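# Put phone on comic book, laptop on stand

## Task

Place the phone so it lies flat with all of it resting on the comic book, and set the closed laptop onto the laptop stand with its top side facing up and one of its long edges resting against the stand's lips; at the end, neither arm may be touching the phone or the laptop.

## Robot and tools

Robot: two arms, left_arm and right_arm, each with a two-finger gripper. Images come from cam_head_left and cam_head_right, both 896x504. Arm names do not match image sides. A loose object may occasionally get a brief push from outside.

Frame: the scene frame has its origin at table-top height, halfway between the two arms' nominal bases. +z is up, +x points out over the table, and left_arm sits on the +y side. The real bases are offset from nominal by a fixed amount; only a BASES line, if shown, gives their calibrated spots. Reported hand positions and orientations can be off by a few centimetres, more at long reach. A gripper's fingers point along its own +z and open and close along its own y. end_effector_position is the point between the pads, about 1 cm short of the tips.

Row layout (shared by execute_actions and move): one flat list of 14 numbers covering both arms, each in [-1, 1]: left_arm dx, dy, dz, rx, ry, rz, opening, then right_arm in the same order. Both arms appear in every row even if only one moves. dx to rz are offsets, not poses: measured along the scene axes from that arm's Hand target at the start of the call or action, with rotation about the Hand target's position. Scale: 1.0 equals 0.6 m for dx, dy, dz and 180 degrees for the rotation; rx, ry, rz form one rotation vector. A translation longer than 1.0 gets shortened along its direction. Opening is absolute, not an offset: +1 fully open (0.094 m), -1 closed. Six zeros re-request the current Hand target; sending the same offset again moves further. To keep a gripper as it is, repeat its present opening, since 0 means half open.

execute_actions(actions, cameras): actions is a list of actions; each action is a list of 1 to 15 rows, each row lasting one control step (1/30 s). If fewer than 15 rows are given, the last repeats to fill 15 steps. Every row in an action counts from the action's starting Hand target, not from the row before. An empty list just reports state and images. cameras picks images: omitted, null or ["all"] gives all, [] gives none; an unknown name invalidates the call.

move(target, speed, blend, opening_speed, blocking, cameras): drives each gripper along a straight line to its target. target is one 14-number row or a list of up to 15 rows; every row counts from the same starting Hand targets. speed is path top speed in m/s, 0.002 to 4.3, default 0.25 (turn rate up to twice that in rad/s); one value or one per target. blend (m) rounds corners in a list. opening_speed is the rate of opening change per second on the -1 to +1 scale, at least 0.2; use a low value to close gently. All paths finish together and are capped at 10 s. Paths ignore obstacles and the other arm; faster moves lag, stray and hit harder, and a target set beyond a contact presses harder. Keep paths away from an arm's own base, which can flip its shoulder posture. blocking=false returns after about 0.5 s while the move continues. The result adds a move: line: done (rest within 10 mm and 2 degrees), off_target, moving, held or fault, plus limits (paced means clipped pose, held means steps withheld). Done does not mean no contact.

wait(seconds): 0 to 10 s, arms holding their last command; a running move keeps going. stop(): brakes a running move; it needs room. zoom_image(camera, region): region [x0, y0, x1, y1] in pixels from the top-left, at most 504x504, on cam_head_left or cam_head_right's latest image. finished_scene(scene): scene is 1 or 2; ends the scene irreversibly, so call it only once the goal holds steadily.

Reading results: Hand target is the last commanded pose after clipping; the gripper often stops short of it because of friction or weight, so send the remaining distance as a new offset. Orientation commands are clipped to within 40 degrees of the measured orientation per step. grip_measured uses the opening scale and reads a bit wide when empty and narrower than a firmly squeezed part; the gripper squeezes hard (roughly 50-64 N per pad) once commanded about 0.05 below first touch. To release, command well above grip_measured. grip_effort_nm is motor effort (negative closing), not pad force. Joint velocities reading within noise means the arm is still. Joint torques include arm weight; entries 3 and 4 wrap at ±28 N m. Tool commands shows current gripper commands. Joint ranges in rad: waist -2.880 to 2.880, shoulder 0 to 3.142, elbow 0 to 3.019 (straight at 2.964), wrist pitch -1.693 to 1.571, wrist yaw -1.571 to 1.571, wrist roll -2.094 to 2.094.

Avoid: anything leaving the table or being left off it; dropping or releasing moving parts; slams and hard shoves; arms hitting, pressing on or gripping each other (the clearance check does not guard gripper-to-gripper contact); long holding, stretched reach or pushing at unreachable poses, which heat motors. A MOTOR HOT line warns at 85 °C; at 100 °C an OVER-TEMPERATURE FAULT drops that arm for 30-60 s or more. An arm blocked by an object keeps pushing until commanded back past its gripper. The robot holds its last command while you think.

Each tool is called after ">>>" as name(argument=value, ...) on one line, values as JSON.

## Session

>>> execute_actions(actions=[])

Scene clock: 0.00 s.
left_arm: end_effector_position=(+0.4917, +0.7724, +0.2723) grip_measured=+1.000 grip_effort_nm=n/a end_effector_quat_wxyz=(+0.538, +0.343, +0.763, +0.102) | right_arm: end_effector_position=(+0.0817, -0.5453, +0.1551) grip_measured=+1.000 grip_effort_nm=n/a end_effector_quat_wxyz=(-0.018, +0.931, +0.365, +0.017)
Joint positions: left_arm=[1.045 1.959 1.826 -0.901 1.086 1.589 0.094] | right_arm=[-1.159 1.068 0.818 -1.355 -0.035 1.239 0.094]
Joint velocities: within noise
Joint torques (N m): no reading
Motor temperatures (°C): left_arm=[23 25 27 24 28 25 28] | right_arm=[27 30 27 25 24 24 25]
Heat: left arm: hottest wrist yaw 28 °C; right arm: hottest shoulder 30 °C.
Hand target: left_arm +0.4939, +0.7763, +0.2941; +0.539, +0.352, +0.755, +0.121 | right_arm +0.0850, -0.5527, +0.1634; -0.006, +0.931, +0.366, +0.017
Tool commands: left_gripper/opening=+1.0 right_gripper/opening=+1.0

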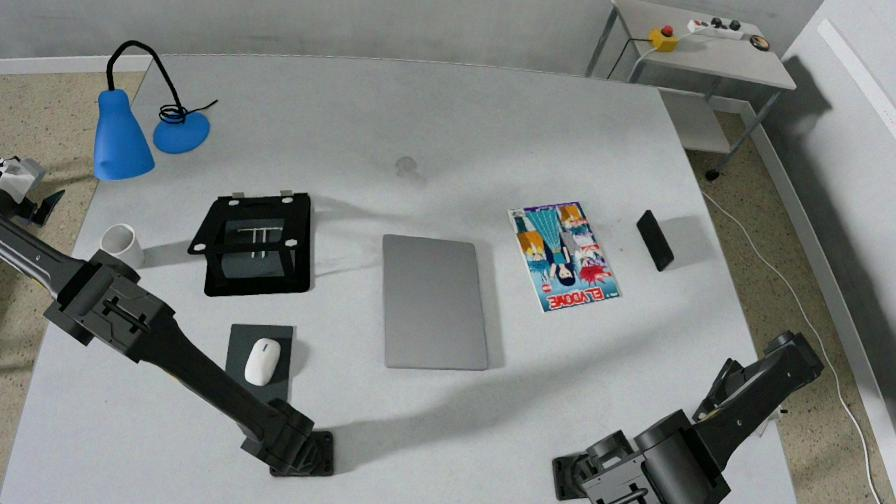

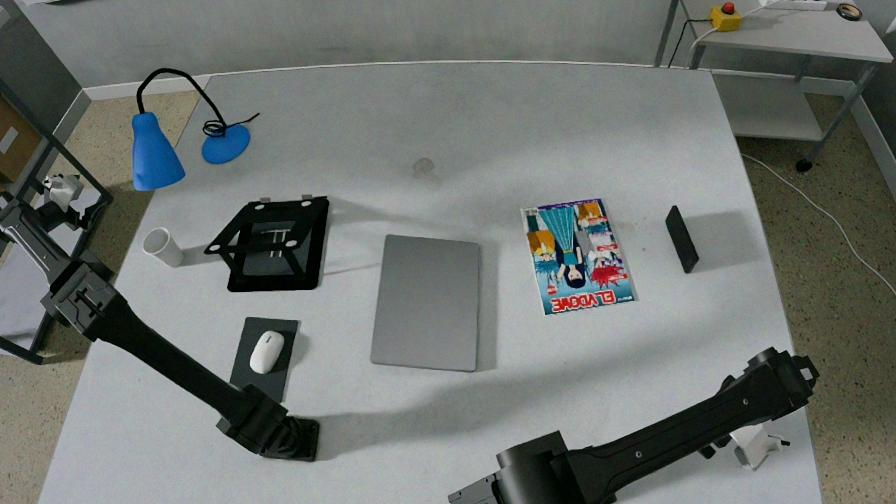

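>>> zoom_image(camera="cam_head_left", region=[90, 170, 340, 310])

>>> zoom_image(camera="cam_head_right", region=[130, 170, 380, 310])

>>> zoom_image(camera="cam_head_right", region=[500, 170, 750, 310])

>>> zoom_image(camera="cam_head_left", region=[480, 170, 730, 310])

>>> zoom_image(camera="cam_head_left", region=[350, 220, 520, 390])

Scaled by 2.016.

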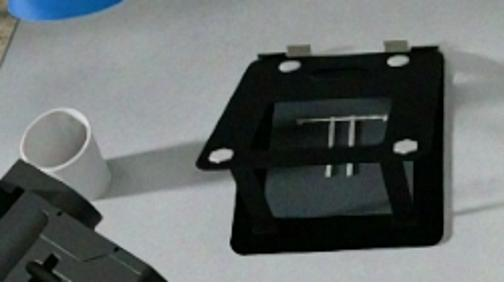

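Scaled by 2.016.

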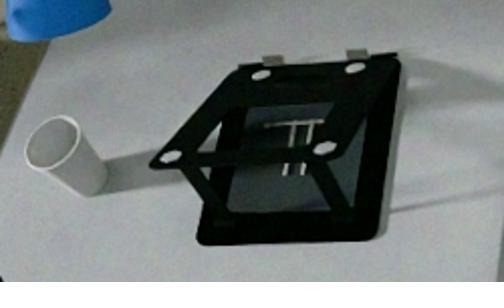

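Scaled by 2.016.

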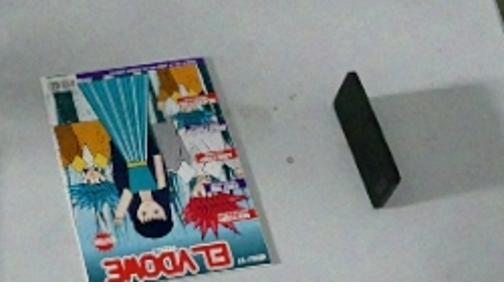

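Scaled by 2.016.

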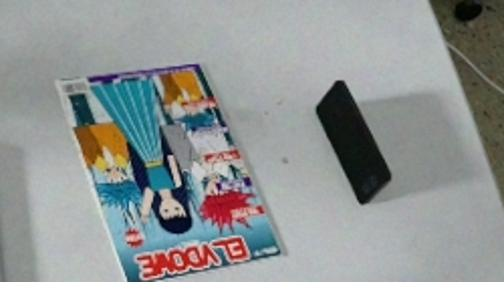

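Scaled by 2.965.

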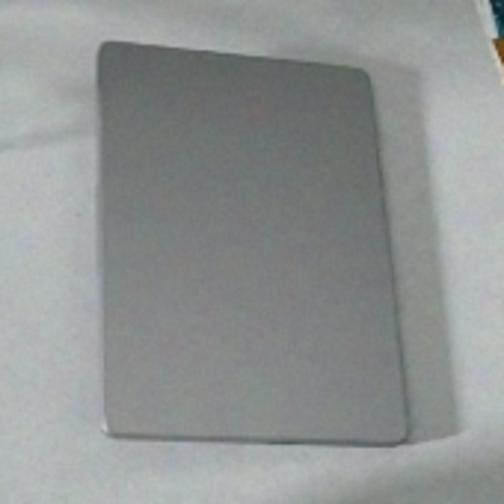

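>>> move(target=[0,0,0,0,0,0,1,0.5,0.1,0.05,0,0,0,1], speed=0.4)

Scene clock: 24.27 s.
left_arm: end_effector_position=(+0.4917, +0.7724, +0.2723) grip_measured=+1.000 grip_effort_nm=0.022 end_effector_quat_wxyz=(+0.538, +0.343, +0.763, +0.102) | right_arm: end_effector_position=(+0.3666, -0.4866, +0.1801) grip_measured=+1.000 grip_effort_nm=-0.007 end_effector_quat_wxyz=(-0.017, +0.930, +0.366, +0.009)
Joint positions: left_arm=[1.045 1.959 1.826 -0.901 1.086 1.589 0.094] | right_arm=[-0.44 1.504 1.275 -1.354 -0.036 1.957 0.094]
Joint velocities: within noise
Joint torques (N m): left_arm=[-1.85 -23.82 13.65 1.25 0.51 -0.02] | right_arm=[0.85 -13.04 12.4 -0.31 0.14 0.24]
Motor temperatures (°C): left_arm=[23 27 30 24 28 24 27] | right_arm=[27 30 32 25 24 24 25]
Heat: left arm: hottest elbow 30 °C; right arm: hottest elbow 32 °C.
Hand target: left_arm +0.4939, +0.7763, +0.2941; +0.539, +0.352, +0.755, +0.121 | right_arm +0.3849, -0.4928, +0.1934; -0.006, +0.931, +0.365, +0.017
Off the commanded pose: left_arm 0.022 m, 3 deg | right_arm 0.024 m, 2 deg.
move: off_target (left_arm, right_arm)

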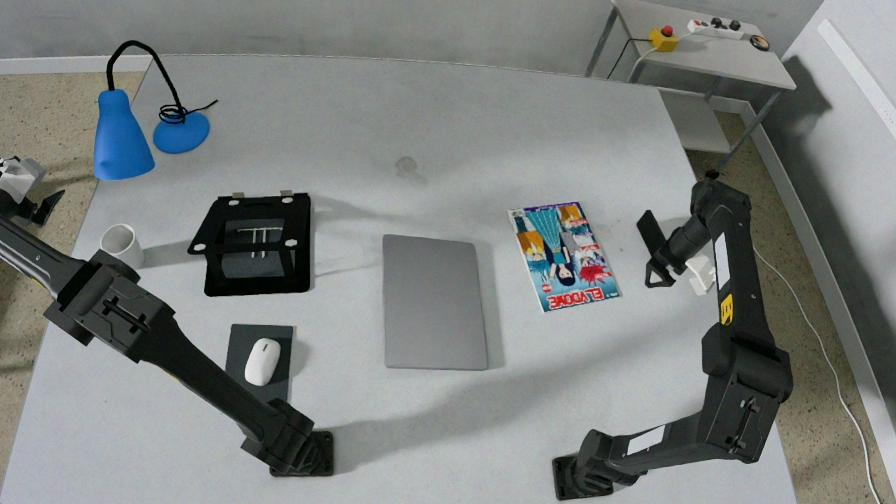

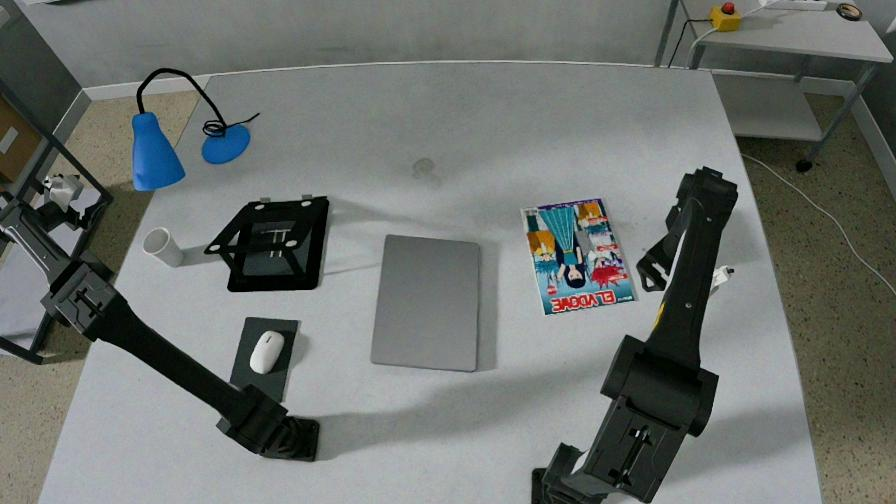

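>>> move(target=[0,0,0,0,0,0,1,0,0,-0.2,0,0,0,1], speed=0.25)

>>> zoom_image(camera="cam_head_left", region=[580, 190, 780, 340])

>>> zoom_image(camera="cam_head_right", region=[580, 190, 780, 340])

Scene clock: 30.40 s.
left_arm: end_effector_position=(+0.4918, +0.7724, +0.2720) grip_measured=+1.000 grip_effort_nm=0.022 end_effector_quat_wxyz=(+0.538, +0.343, +0.763, +0.102) | right_arm: end_effector_position=(+0.3831, -0.4943, +0.0798) grip_measured=+1.000 grip_effort_nm=-0.007 end_effector_quat_wxyz=(-0.005, +0.930, +0.366, +0.019)
Joint positions: left_arm=[1.045 1.959 1.826 -0.901 1.086 1.589 0.094] | right_arm=[-0.44 1.624 1.135 -1.063 -0.035 1.957 0.094]
Joint velocities: within noise
Joint torques (N m): left_arm=[-1.9 -22.59 13.79 1.07 0.52 -0.07] | right_arm=[0.79 -14.33 6.91 0.47 0.13 0.22]
Motor temperatures (°C): left_arm=[23 28 30 24 28 24 27] | right_arm=[27 30 32 25 24 24 25]
Heat: left arm: hottest elbow 30 °C; right arm: hottest elbow 32 °C.
Hand target: left_arm +0.4940, +0.7763, +0.2938; +0.539, +0.352, +0.755, +0.121 | right_arm +0.3848, -0.4928, +0.0735; -0.006, +0.931, +0.365, +0.017
Off the commanded pose: left_arm 0.023 m, 3 deg | right_arm 0.007 m, 0 deg.
move: off_target (left_arm)

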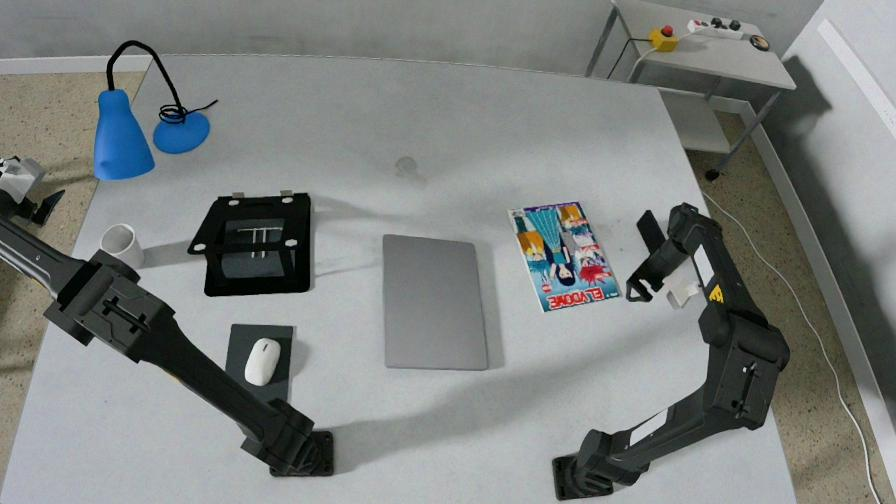

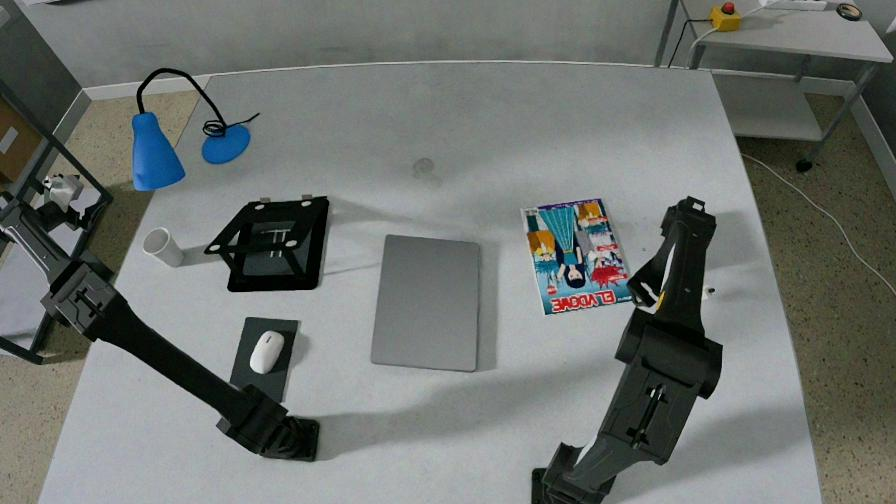

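Scaled by 2.520.

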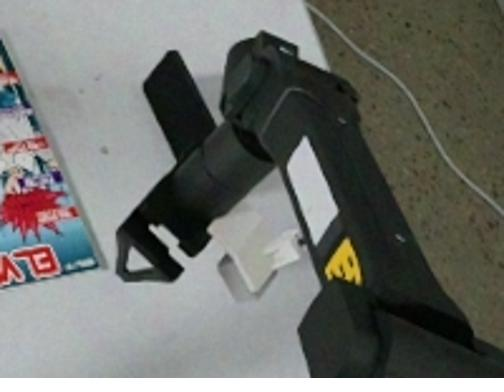

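Scaled by 2.520.

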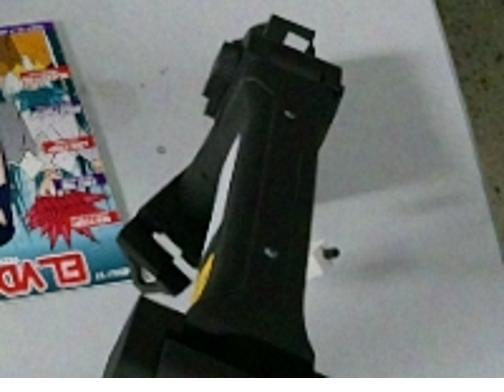

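>>> zoom_image(camera="cam_head_left", region=[370, 340, 510, 390])

>>> zoom_image(camera="cam_head_right", region=[360, 340, 500, 390])

>>> zoom_image(camera="cam_head_left", region=[370, 220, 510, 270])

>>> zoom_image(camera="cam_head_right", region=[440, 220, 510, 380])

Scaled by 3.600.

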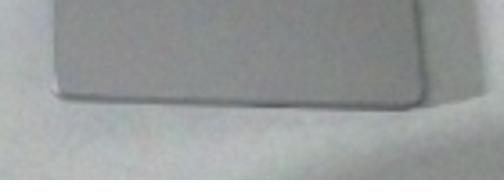

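Scaled by 3.600.

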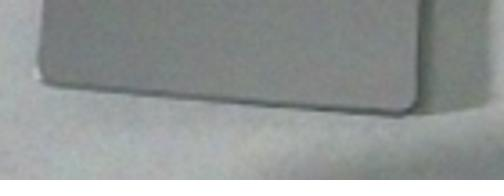

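Scaled by 3.600.

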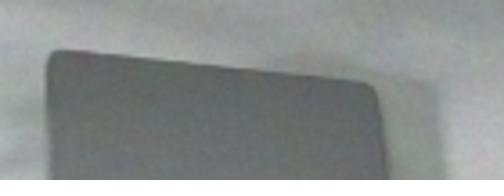

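Scaled by 3.150.

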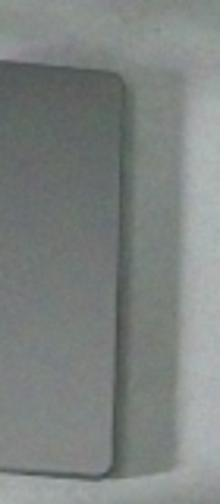

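>>> zoom_image(camera="cam_head_left", region=[0, 140, 120, 240])

>>> zoom_image(camera="cam_head_right", region=[0, 140, 120, 240])

>>> zoom_image(camera="cam_head_left", region=[610, 230, 710, 320])

Scaled by 4.200.

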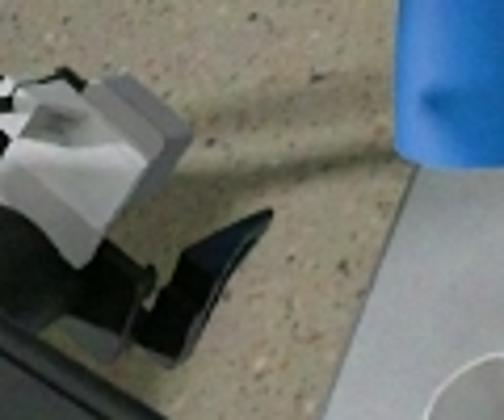

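Scaled by 4.200.

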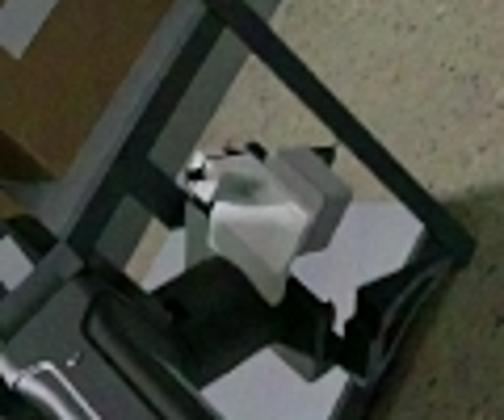

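Scaled by 5.040.

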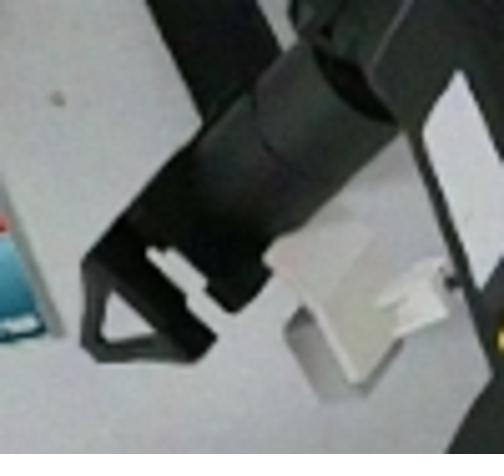

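>>> move(target=[[0,-0.95,0.0,-0.084,0.375,0.245,1,-0.225,0.155,-0.055,0,0,-0.117,-1]], speed=0.4)

>>> zoom_image(camera="cam_head_left", region=[530, 300, 680, 400])

>>> zoom_image(camera="cam_head_right", region=[530, 300, 680, 400])

Scene clock: 74.33 s.
left_arm: end_effector_position=(+0.4776, +0.2088, +0.2718) grip_measured=+1.000 grip_effort_nm=0.017 end_effector_quat_wxyz=(-0.025, +0.003, +1.000, +0.002) | right_arm: end_effector_position=(+0.2513, -0.4021, +0.0399) grip_measured=-0.991 grip_effort_nm=-0.491 end_effector_quat_wxyz=(-0.071, +0.945, +0.315, +0.054)
Joint positions: left_arm=[-0.103 1.542 1.558 -1.638 0 -0.069 0.094] | right_arm=[-0.427 1.32 0.67 -0.937 -0.178 2.075 0]
Joint velocities: within noise
Joint torques (N m): left_arm=[-2.14 -14.21 16.96 -0.08 0.01 -0.1] | right_arm=[0.62 -10.7 5.57 0.36 -0.1 0.22]
Motor temperatures (°C): left_arm=[23 30 33 24 28 24 27] | right_arm=[27 33 32 25 24 24 25]
Heat: left arm: hottest elbow 33 °C; right arm: hottest shoulder 33 °C.
Hand target: left_arm +0.4939, +0.2062, +0.2940; -0.001, +0.000, +1.000, +0.000 | right_arm +0.2499, -0.3997, +0.0403; -0.003, +0.982, +0.189, +0.018
Off the commanded pose: left_arm 0.028 m, 3 deg | right_arm 0.003 m, 17 deg.
joint sent to its limit (right arm) — joint 6 (wrist roll), upper limit. The joint targets are off in orientation, not in position.
move: off_target (left_arm, right_arm)

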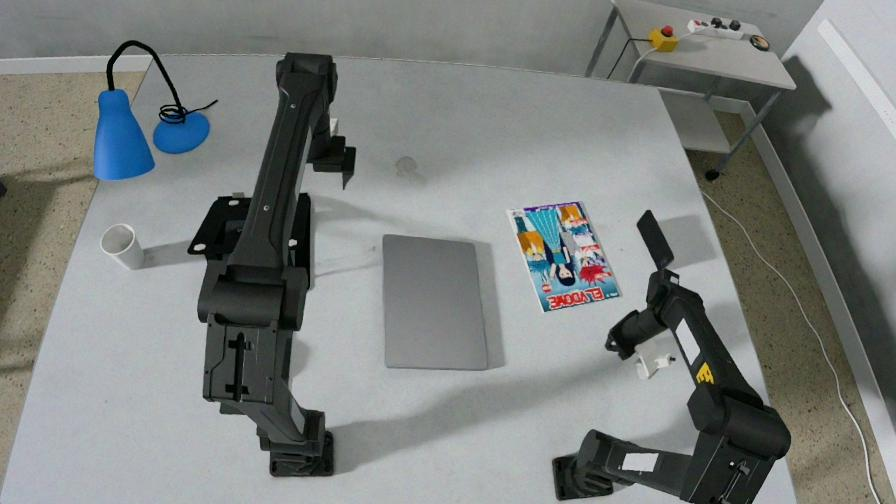

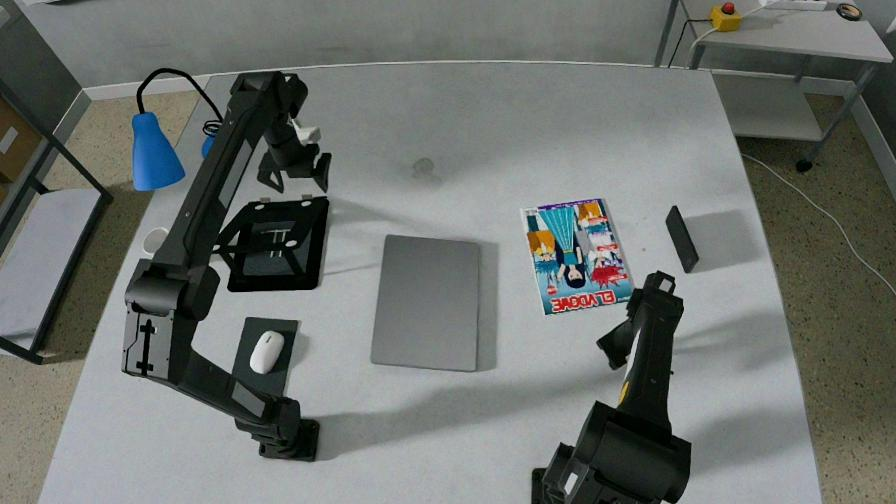

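Scaled by 3.360.

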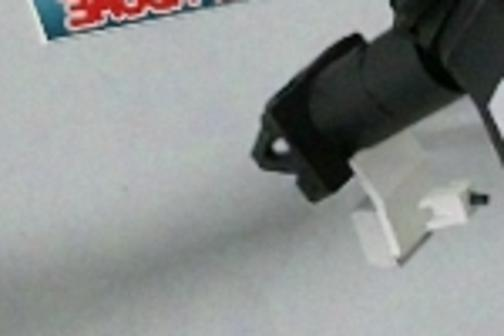

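Scaled by 3.360.

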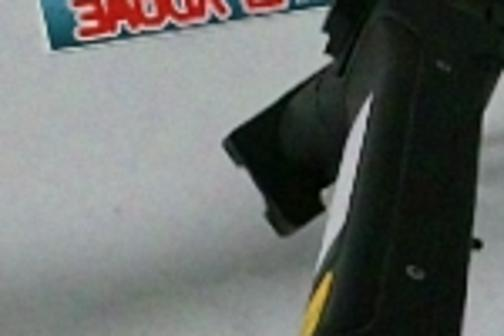

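>>> move(target=[[0,0,0.0,0,0,0,1,0.25,-0.167,0.30,0,0,0.49,-1],[0,0,0.0,0,0,0,1,0.492,-0.285,0.25,0,0,0.955,0.4]], speed=0.35, blend=[0.03,0])

>>> zoom_image(camera="cam_head_left", region=[600, 160, 750, 290])

>>> zoom_image(camera="cam_head_right", region=[600, 160, 750, 290])

Scene clock: 116.80 s.
left_arm: end_effector_position=(+0.4776, +0.2088, +0.2718) grip_measured=+1.000 grip_effort_nm=0.017 end_effector_quat_wxyz=(-0.025, +0.002, +1.000, +0.002) | right_arm: end_effector_position=(+0.5301, -0.5649, +0.1872) grip_measured=+0.398 grip_effort_nm=0.071 end_effector_quat_wxyz=(-0.026, -0.115, +0.993, +0.002)
Joint positions: left_arm=[-0.103 1.542 1.558 -1.638 0 -0.07 0.094] | right_arm=[-0.427 2.009 1.979 -1.586 0.022 -0.653 0.066]
Joint velocities: within noise
Joint torques (N m): left_arm=[-2.2 -13.92 16.8 -0.03 -0.04 -0.08] | right_arm=[0.5 -21.25 12.77 -0.27 0 0.08]
Motor temperatures (°C): left_arm=[23 29 38 24 27 24 27] | right_arm=[27 32 33 25 24 23 25]
Heat: left arm: hottest elbow 38 °C; right arm: hottest elbow 33 °C.
Hand target: left_arm +0.4939, +0.2062, +0.2940; -0.001, +0.000, +1.000, +0.000 | right_arm +0.5451, -0.5708, +0.1907; -0.018, -0.120, +0.993, -0.002
Off the commanded pose: left_arm 0.028 m, 3 deg | right_arm 0.016 m, 1 deg.
move: off_target (left_arm, right_arm); target 2's new opening was sent with right_arm's hand 0.016 m and 1 deg from that target

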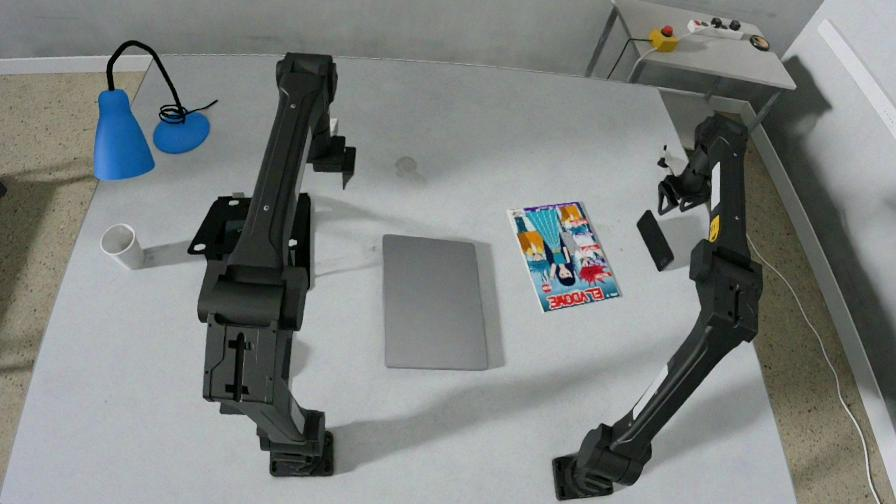

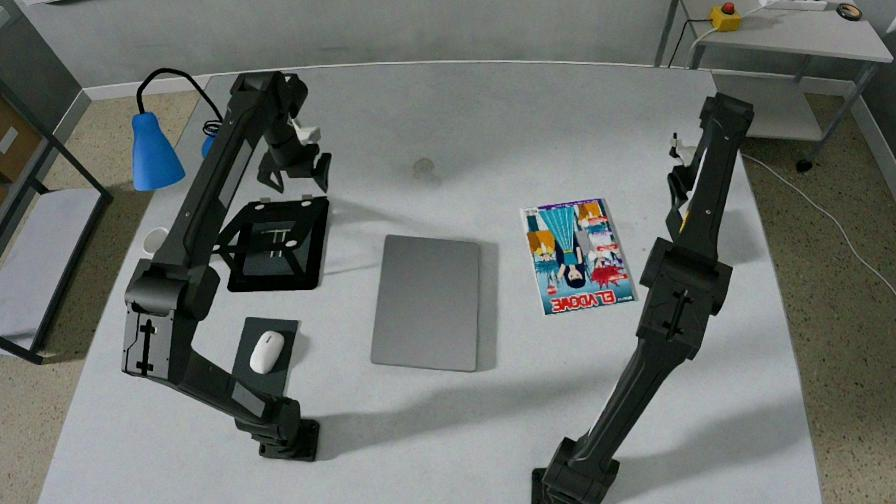

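Scaled by 3.360.

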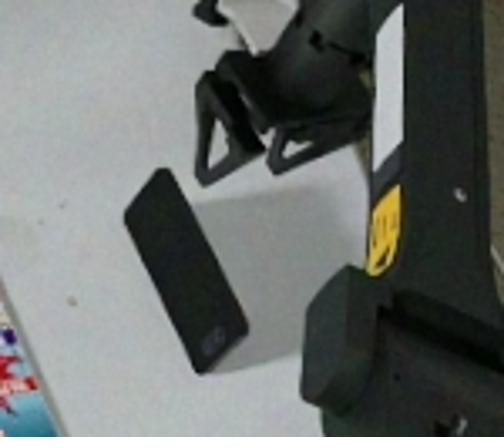

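Scaled by 3.360.

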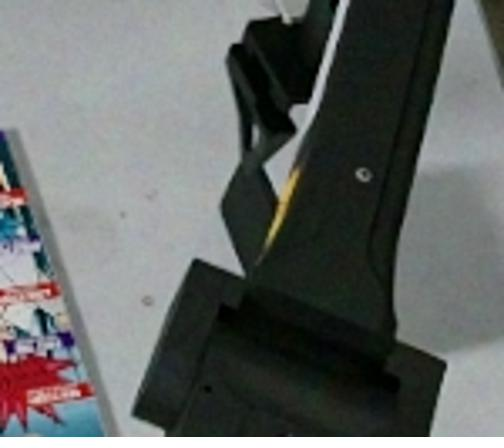

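>>> move(target=[0,0,0.0,0,0,0,1,-0.017,0.025,-0.14,0,0,0,0.4])

>>> zoom_image(camera="cam_head_left", region=[600, 160, 750, 290])

>>> zoom_image(camera="cam_head_right", region=[600, 160, 750, 290])

Scene clock: 123.90 s.
left_arm: end_effector_position=(+0.4776, +0.2088, +0.2718) grip_measured=+1.000 grip_effort_nm=0.017 end_effector_quat_wxyz=(-0.025, +0.002, +1.000, +0.002) | right_arm: end_effector_position=(+0.5319, -0.5626, +0.1185) grip_measured=+0.399 grip_effort_nm=0.066 end_effector_quat_wxyz=(-0.013, -0.117, +0.993, -0.005)
Joint positions: left_arm=[-0.103 1.542 1.558 -1.638 0 -0.07 0.094] | right_arm=[-0.423 2.014 1.806 -1.379 0.022 -0.651 0.066]
Joint velocities: within noise
Joint torques (N m): left_arm=[-1.44 -14.04 16.94 -0.31 0.02 -0.08] | right_arm=[1.2 -22.83 7.61 0.47 -0.01 0.22]
Motor temperatures (°C): left_arm=[23 29 39 24 27 24 27] | right_arm=[27 32 35 25 24 23 25]
Heat: left arm: hottest elbow 39 °C; right arm: hottest elbow 35 °C.
Hand target: left_arm +0.4939, +0.2062, +0.2940; -0.001, +0.000, +1.000, +0.000 | right_arm +0.5348, -0.5558, +0.1067; -0.018, -0.119, +0.993, -0.002
Off the commanded pose: left_arm 0.028 m, 3 deg | right_arm 0.014 m, 1 deg.
move: off_target (left_arm, right_arm)

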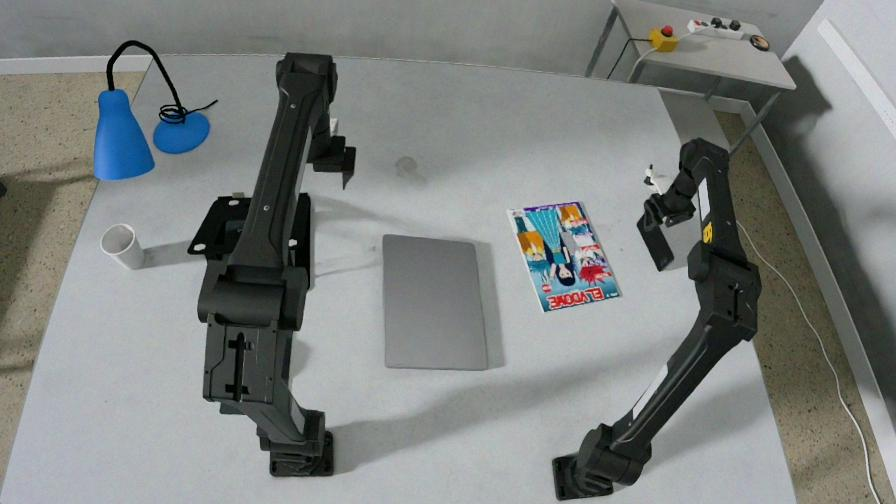

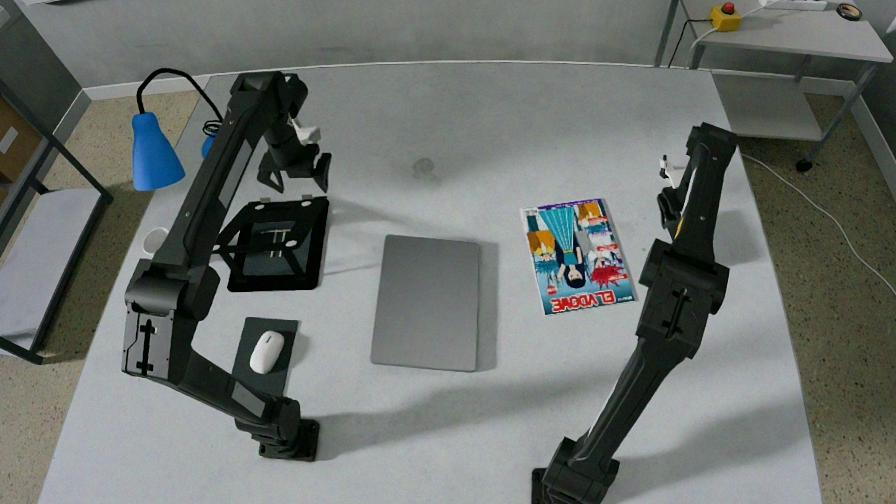

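Scaled by 3.360.

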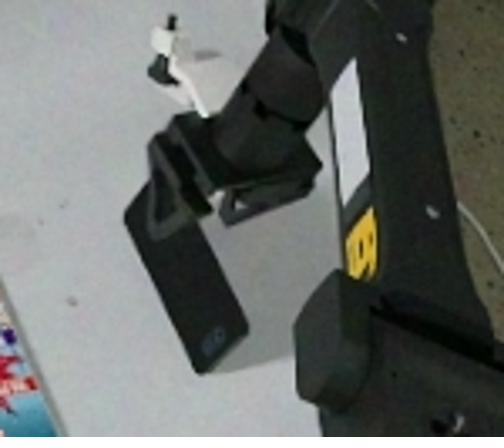

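Scaled by 3.360.

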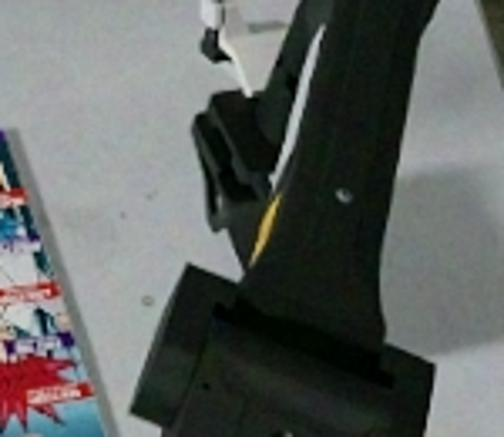

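>>> move(target=[[0,0,0.0,0,0,0,1,0.015,-0.06,0,0,0,0,0.6],[0,0,0.0,0,0,0,1,0.015,-0.06,-0.03,0,0,0,0.6]])

>>> zoom_image(camera="cam_head_left", region=[600, 160, 750, 290])

Scene clock: 131.20 s.
left_arm: end_effector_position=(+0.4776, +0.2088, +0.2718) grip_measured=+1.000 grip_effort_nm=0.017 end_effector_quat_wxyz=(-0.025, +0.002, +1.000, +0.002) | right_arm: end_effector_position=(+0.5286, -0.5786, +0.0859) grip_measured=+0.599 grip_effort_nm=0.071 end_effector_quat_wxyz=(-0.033, -0.120, +0.992, +0.008)
Joint positions: left_arm=[-0.103 1.542 1.558 -1.638 0 -0.07 0.094] | right_arm=[-0.449 2.079 1.821 -1.377 0.022 -0.683 0.075]
Joint velocities: within noise
Joint torques (N m): left_arm=[-1.79 -13.68 16.94 -0.12 -0.01 -0.05] | right_arm=[-0.09 -22.83 11.71 0.35 0.04 0.01]
Motor temperatures (°C): left_arm=[23 29 39 24 27 24 27] | right_arm=[27 33 35 25 24 23 25]
Heat: left arm: hottest elbow 39 °C; right arm: hottest elbow 35 °C.
Hand target: left_arm +0.4939, +0.2062, +0.2940; -0.001, +0.000, +1.000, +0.000 | right_arm +0.5439, -0.5917, +0.0885; -0.018, -0.119, +0.993, -0.002
Off the commanded pose: left_arm 0.028 m, 3 deg | right_arm 0.020 m, 2 deg.
move: off_target (left_arm, right_arm)

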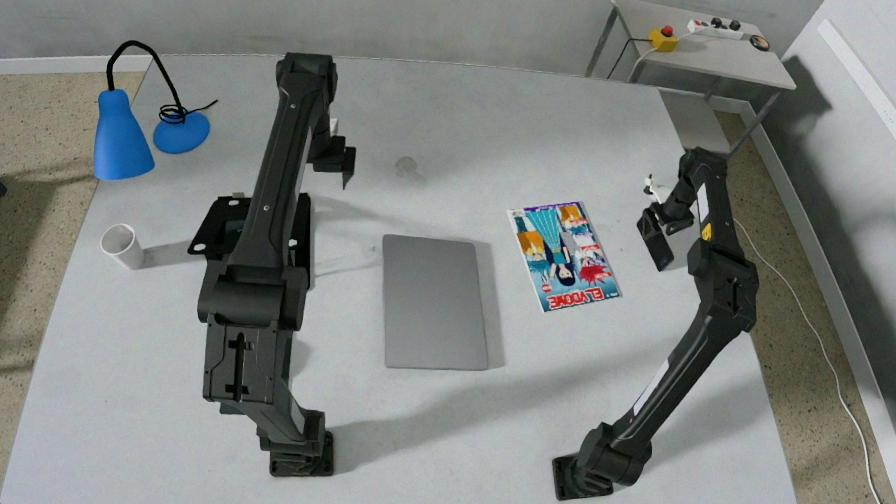

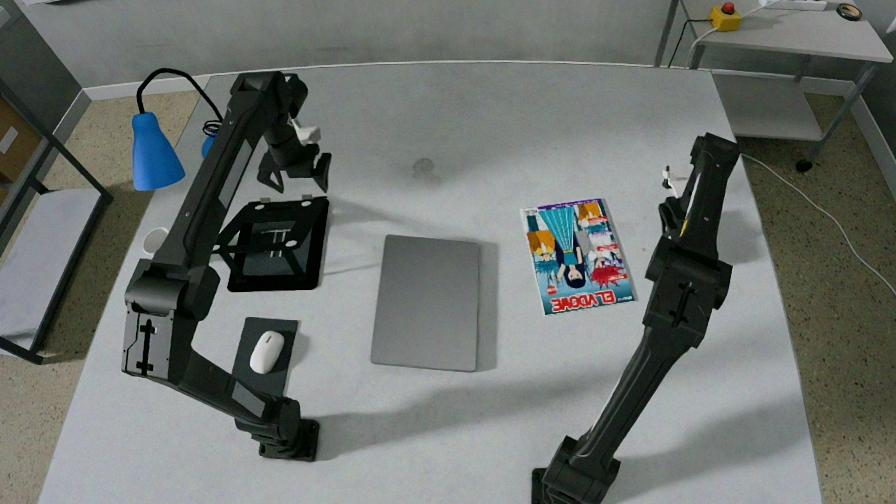

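Scaled by 3.360.

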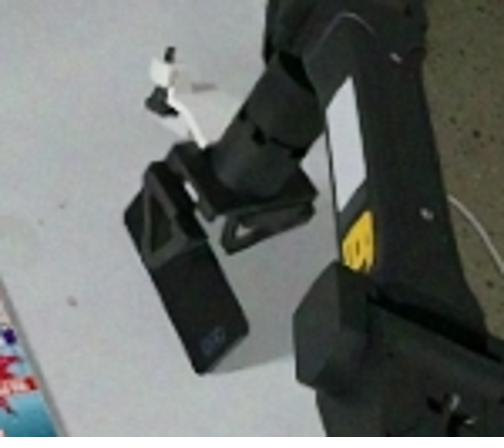

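>>> move(target=[[0,0,0.0,0,0,0,1,0.0,-0.035,0,0,0,0,0.6],[0,0,0.0,0,0,0,1,0.0,-0.035,-0.05,0,0,0,0.6]], speed=0.15)

>>> zoom_image(camera="cam_head_left", region=[600, 160, 750, 290])

Scene clock: 135.40 s.
left_arm: end_effector_position=(+0.4776, +0.2088, +0.2718) grip_measured=+1.000 grip_effort_nm=0.017 end_effector_quat_wxyz=(-0.025, +0.002, +1.000, +0.002) | right_arm: end_effector_position=(+0.5341, -0.6026, +0.0633) grip_measured=+0.599 grip_effort_nm=0.066 end_effector_quat_wxyz=(-0.025, -0.119, +0.993, +0.003)
Joint positions: left_arm=[-0.103 1.542 1.558 -1.638 0 -0.07 0.094] | right_arm=[-0.479 2.126 1.841 -1.33 0.023 -0.712 0.075]
Joint velocities: within noise
Joint torques (N m): left_arm=[-1.61 -13.68 17.01 -0.05 -0.07 -0.08] | right_arm=[-0.09 -22.77 10.35 0.39 0.03 0.09]
Motor temperatures (°C): left_arm=[23 29 39 24 27 24 27] | right_arm=[27 33 36 25 24 23 25]
Heat: left arm: hottest elbow 39 °C; right arm: hottest elbow 36 °C.
Hand target: left_arm +0.4939, +0.2062, +0.2940; -0.001, +0.000, +1.000, +0.000 | right_arm +0.5439, -0.6128, +0.0585; -0.018, -0.119, +0.993, -0.002
Off the commanded pose: left_arm 0.028 m, 3 deg | right_arm 0.015 m, 1 deg.
move: off_target (left_arm, right_arm)

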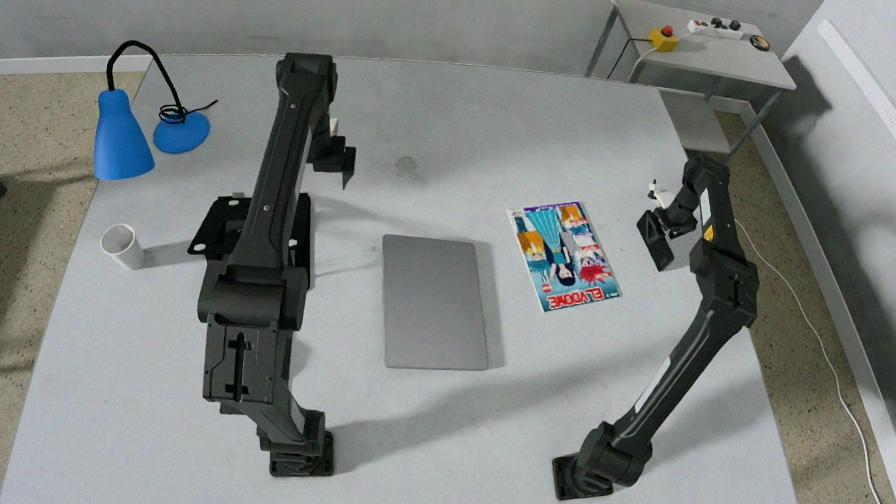

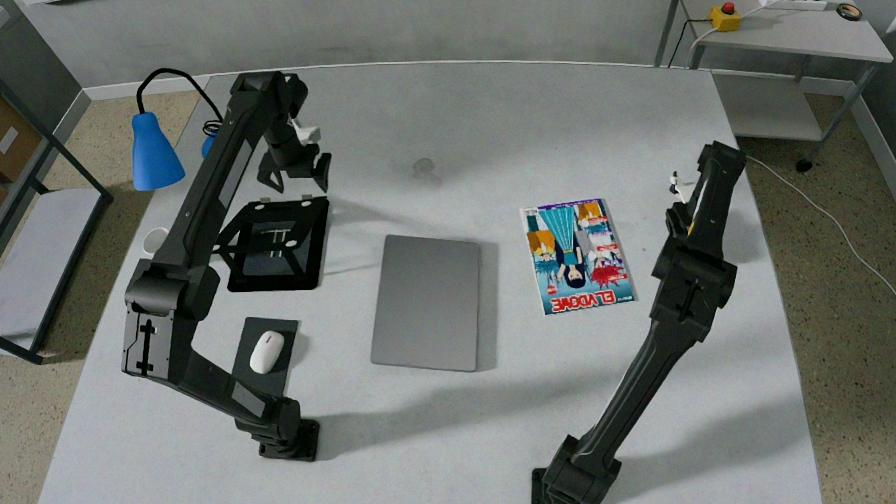

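Scaled by 3.360.

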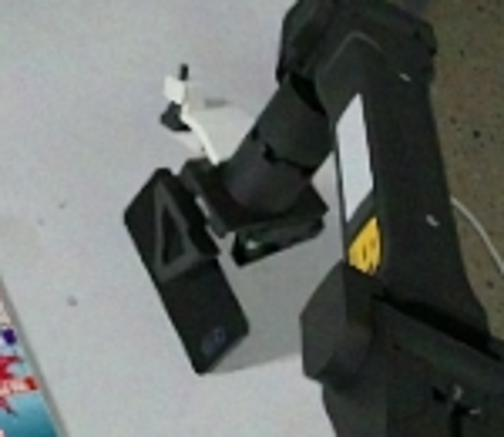

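>>> move(target=[[0,0,0.0,0,0,0,1,0.0,-0.01,-0.03,0,0,0,0.6],[0,0,0.0,0,0,0,1,0.0,-0.01,-0.03,0,0,0,-1]], opening_speed=0.8, speed=0.15)

>>> zoom_image(camera="cam_head_left", region=[600, 160, 750, 290])

Scene clock: 145.17 s.
left_arm: end_effector_position=(+0.4776, +0.2088, +0.2718) grip_measured=+1.000 grip_effort_nm=0.022 end_effector_quat_wxyz=(-0.025, +0.002, +1.000, +0.002) | right_arm: end_effector_position=(+0.5391, -0.6078, +0.0510) grip_measured=-0.842 grip_effort_nm=-1.023 end_effector_quat_wxyz=(-0.019, -0.122, +0.992, -0.001)
Joint positions: left_arm=[-0.103 1.542 1.558 -1.638 0 -0.07 0.094] | right_arm=[-0.482 2.146 1.841 -1.297 0.022 -0.721 0.007]
Joint velocities: within noise
Joint torques (N m): left_arm=[-1.08 -14.27 16.83 -0.17 0.01 -0.06] | right_arm=[-0.38 -22.77 9.69 0.39 0.06 0.1]
Motor temperatures (°C): left_arm=[23 29 40 24 27 24 27] | right_arm=[27 33 35 25 24 23 25]
Heat: left arm: hottest elbow 40 °C; right arm: hottest elbow 35 °C.
Hand target: left_arm +0.4939, +0.2062, +0.2940; -0.001, +0.000, +1.000, +0.000 | right_arm +0.5439, -0.6188, +0.0406; -0.018, -0.119, +0.993, -0.002
Off the commanded pose: left_arm 0.028 m, 3 deg | right_arm 0.016 m, 0 deg.
move: off_target (left_arm, right_arm); target 2's new opening was sent with right_arm's hand 0.016 m and 0 deg from that target

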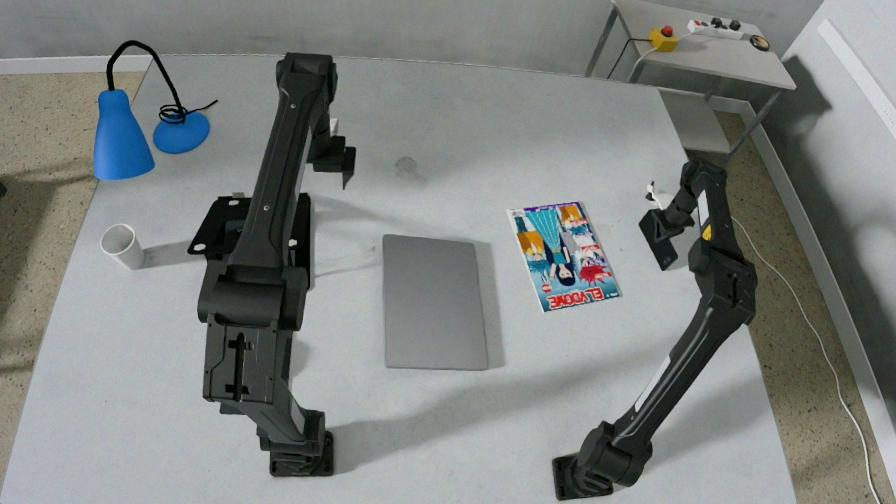

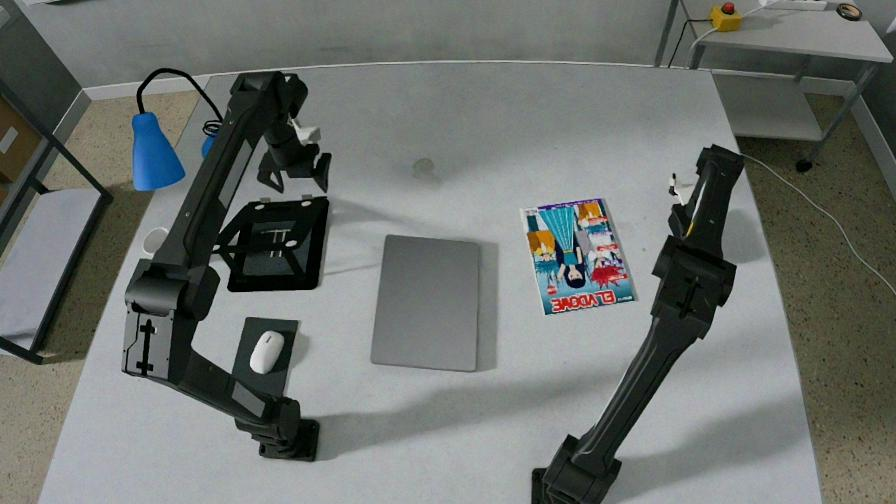

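Scaled by 3.360.

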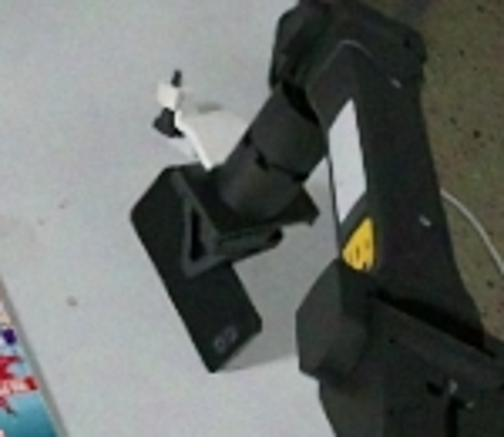

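>>> move(target=[[0,0,0.0,0,0,0,1,0.0,0.0,0.25,0,0,0,-1],[0,0,0.0,0,0,0,1,-0.14,0.45,0.35,0,0,0.424,-1]], speed=0.25, blend=[0.04,0])

>>> zoom_image(camera="cam_head_left", region=[480, 130, 680, 310])

>>> zoom_image(camera="cam_head_right", region=[480, 130, 680, 310])

Scene clock: 154.80 s.
left_arm: end_effector_position=(+0.4776, +0.2088, +0.2718) grip_measured=+1.000 grip_effort_nm=0.022 end_effector_quat_wxyz=(-0.025, +0.002, +1.000, +0.002) | right_arm: end_effector_position=(+0.4644, -0.3521, +0.2400) grip_measured=-0.842 grip_effort_nm=-1.038 end_effector_quat_wxyz=(+0.020, +0.702, -0.712, +0.003)
Joint positions: left_arm=[-0.103 1.542 1.558 -1.638 0 -0.07 0.094] | right_arm=[-0.079 1.648 1.603 -1.548 0.035 -1.631 0.007]
Joint velocities: within noise
Joint torques (N m): left_arm=[-1.79 -13.98 16.91 -0.09 0.03 -0.07] | right_arm=[0.85 -19.96 7.53 0.13 0.03 0.09]
Motor temperatures (°C): left_arm=[23 28 40 24 27 24 27] | right_arm=[27 34 35 25 24 23 26]
Heat: left arm: hottest elbow 40 °C; right arm: hottest elbow 35 °C.
Hand target: left_arm +0.4939, +0.2062, +0.2940; -0.001, +0.000, +1.000, +0.000 | right_arm +0.4599, -0.3488, +0.2506; +0.013, +0.707, -0.707, +0.013
Off the commanded pose: left_arm 0.028 m, 3 deg | right_arm 0.012 m, 2 deg.
move: off_target (left_arm, right_arm)

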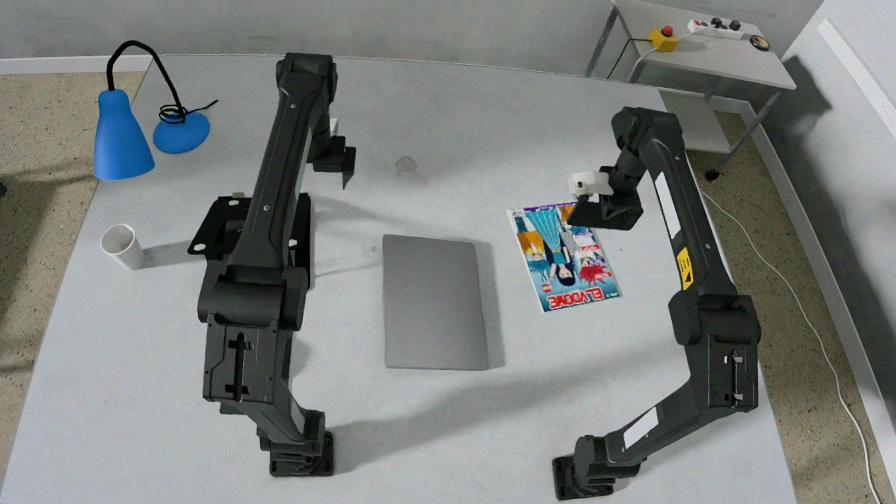

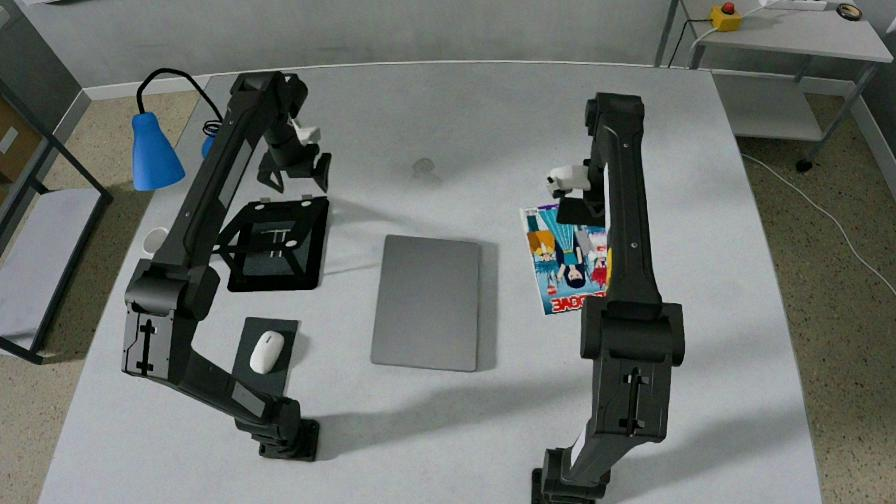

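Scaled by 2.520.

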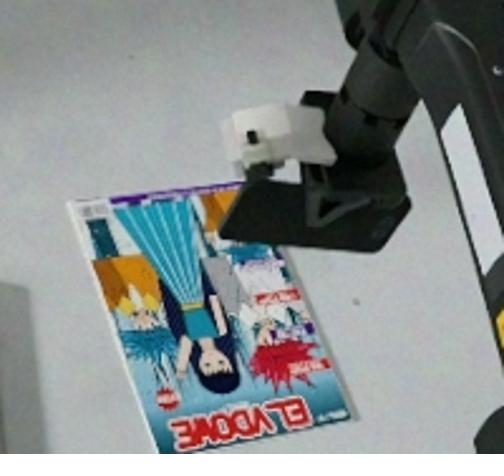

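Scaled by 2.520.

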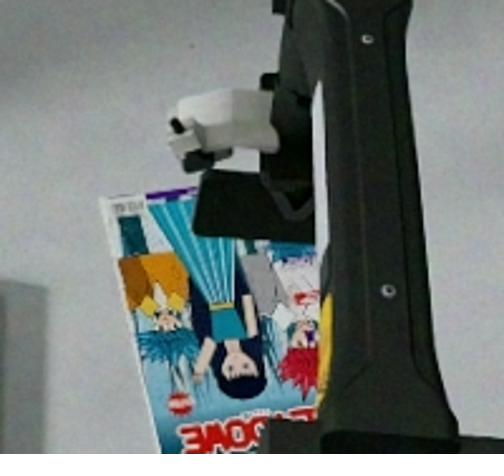

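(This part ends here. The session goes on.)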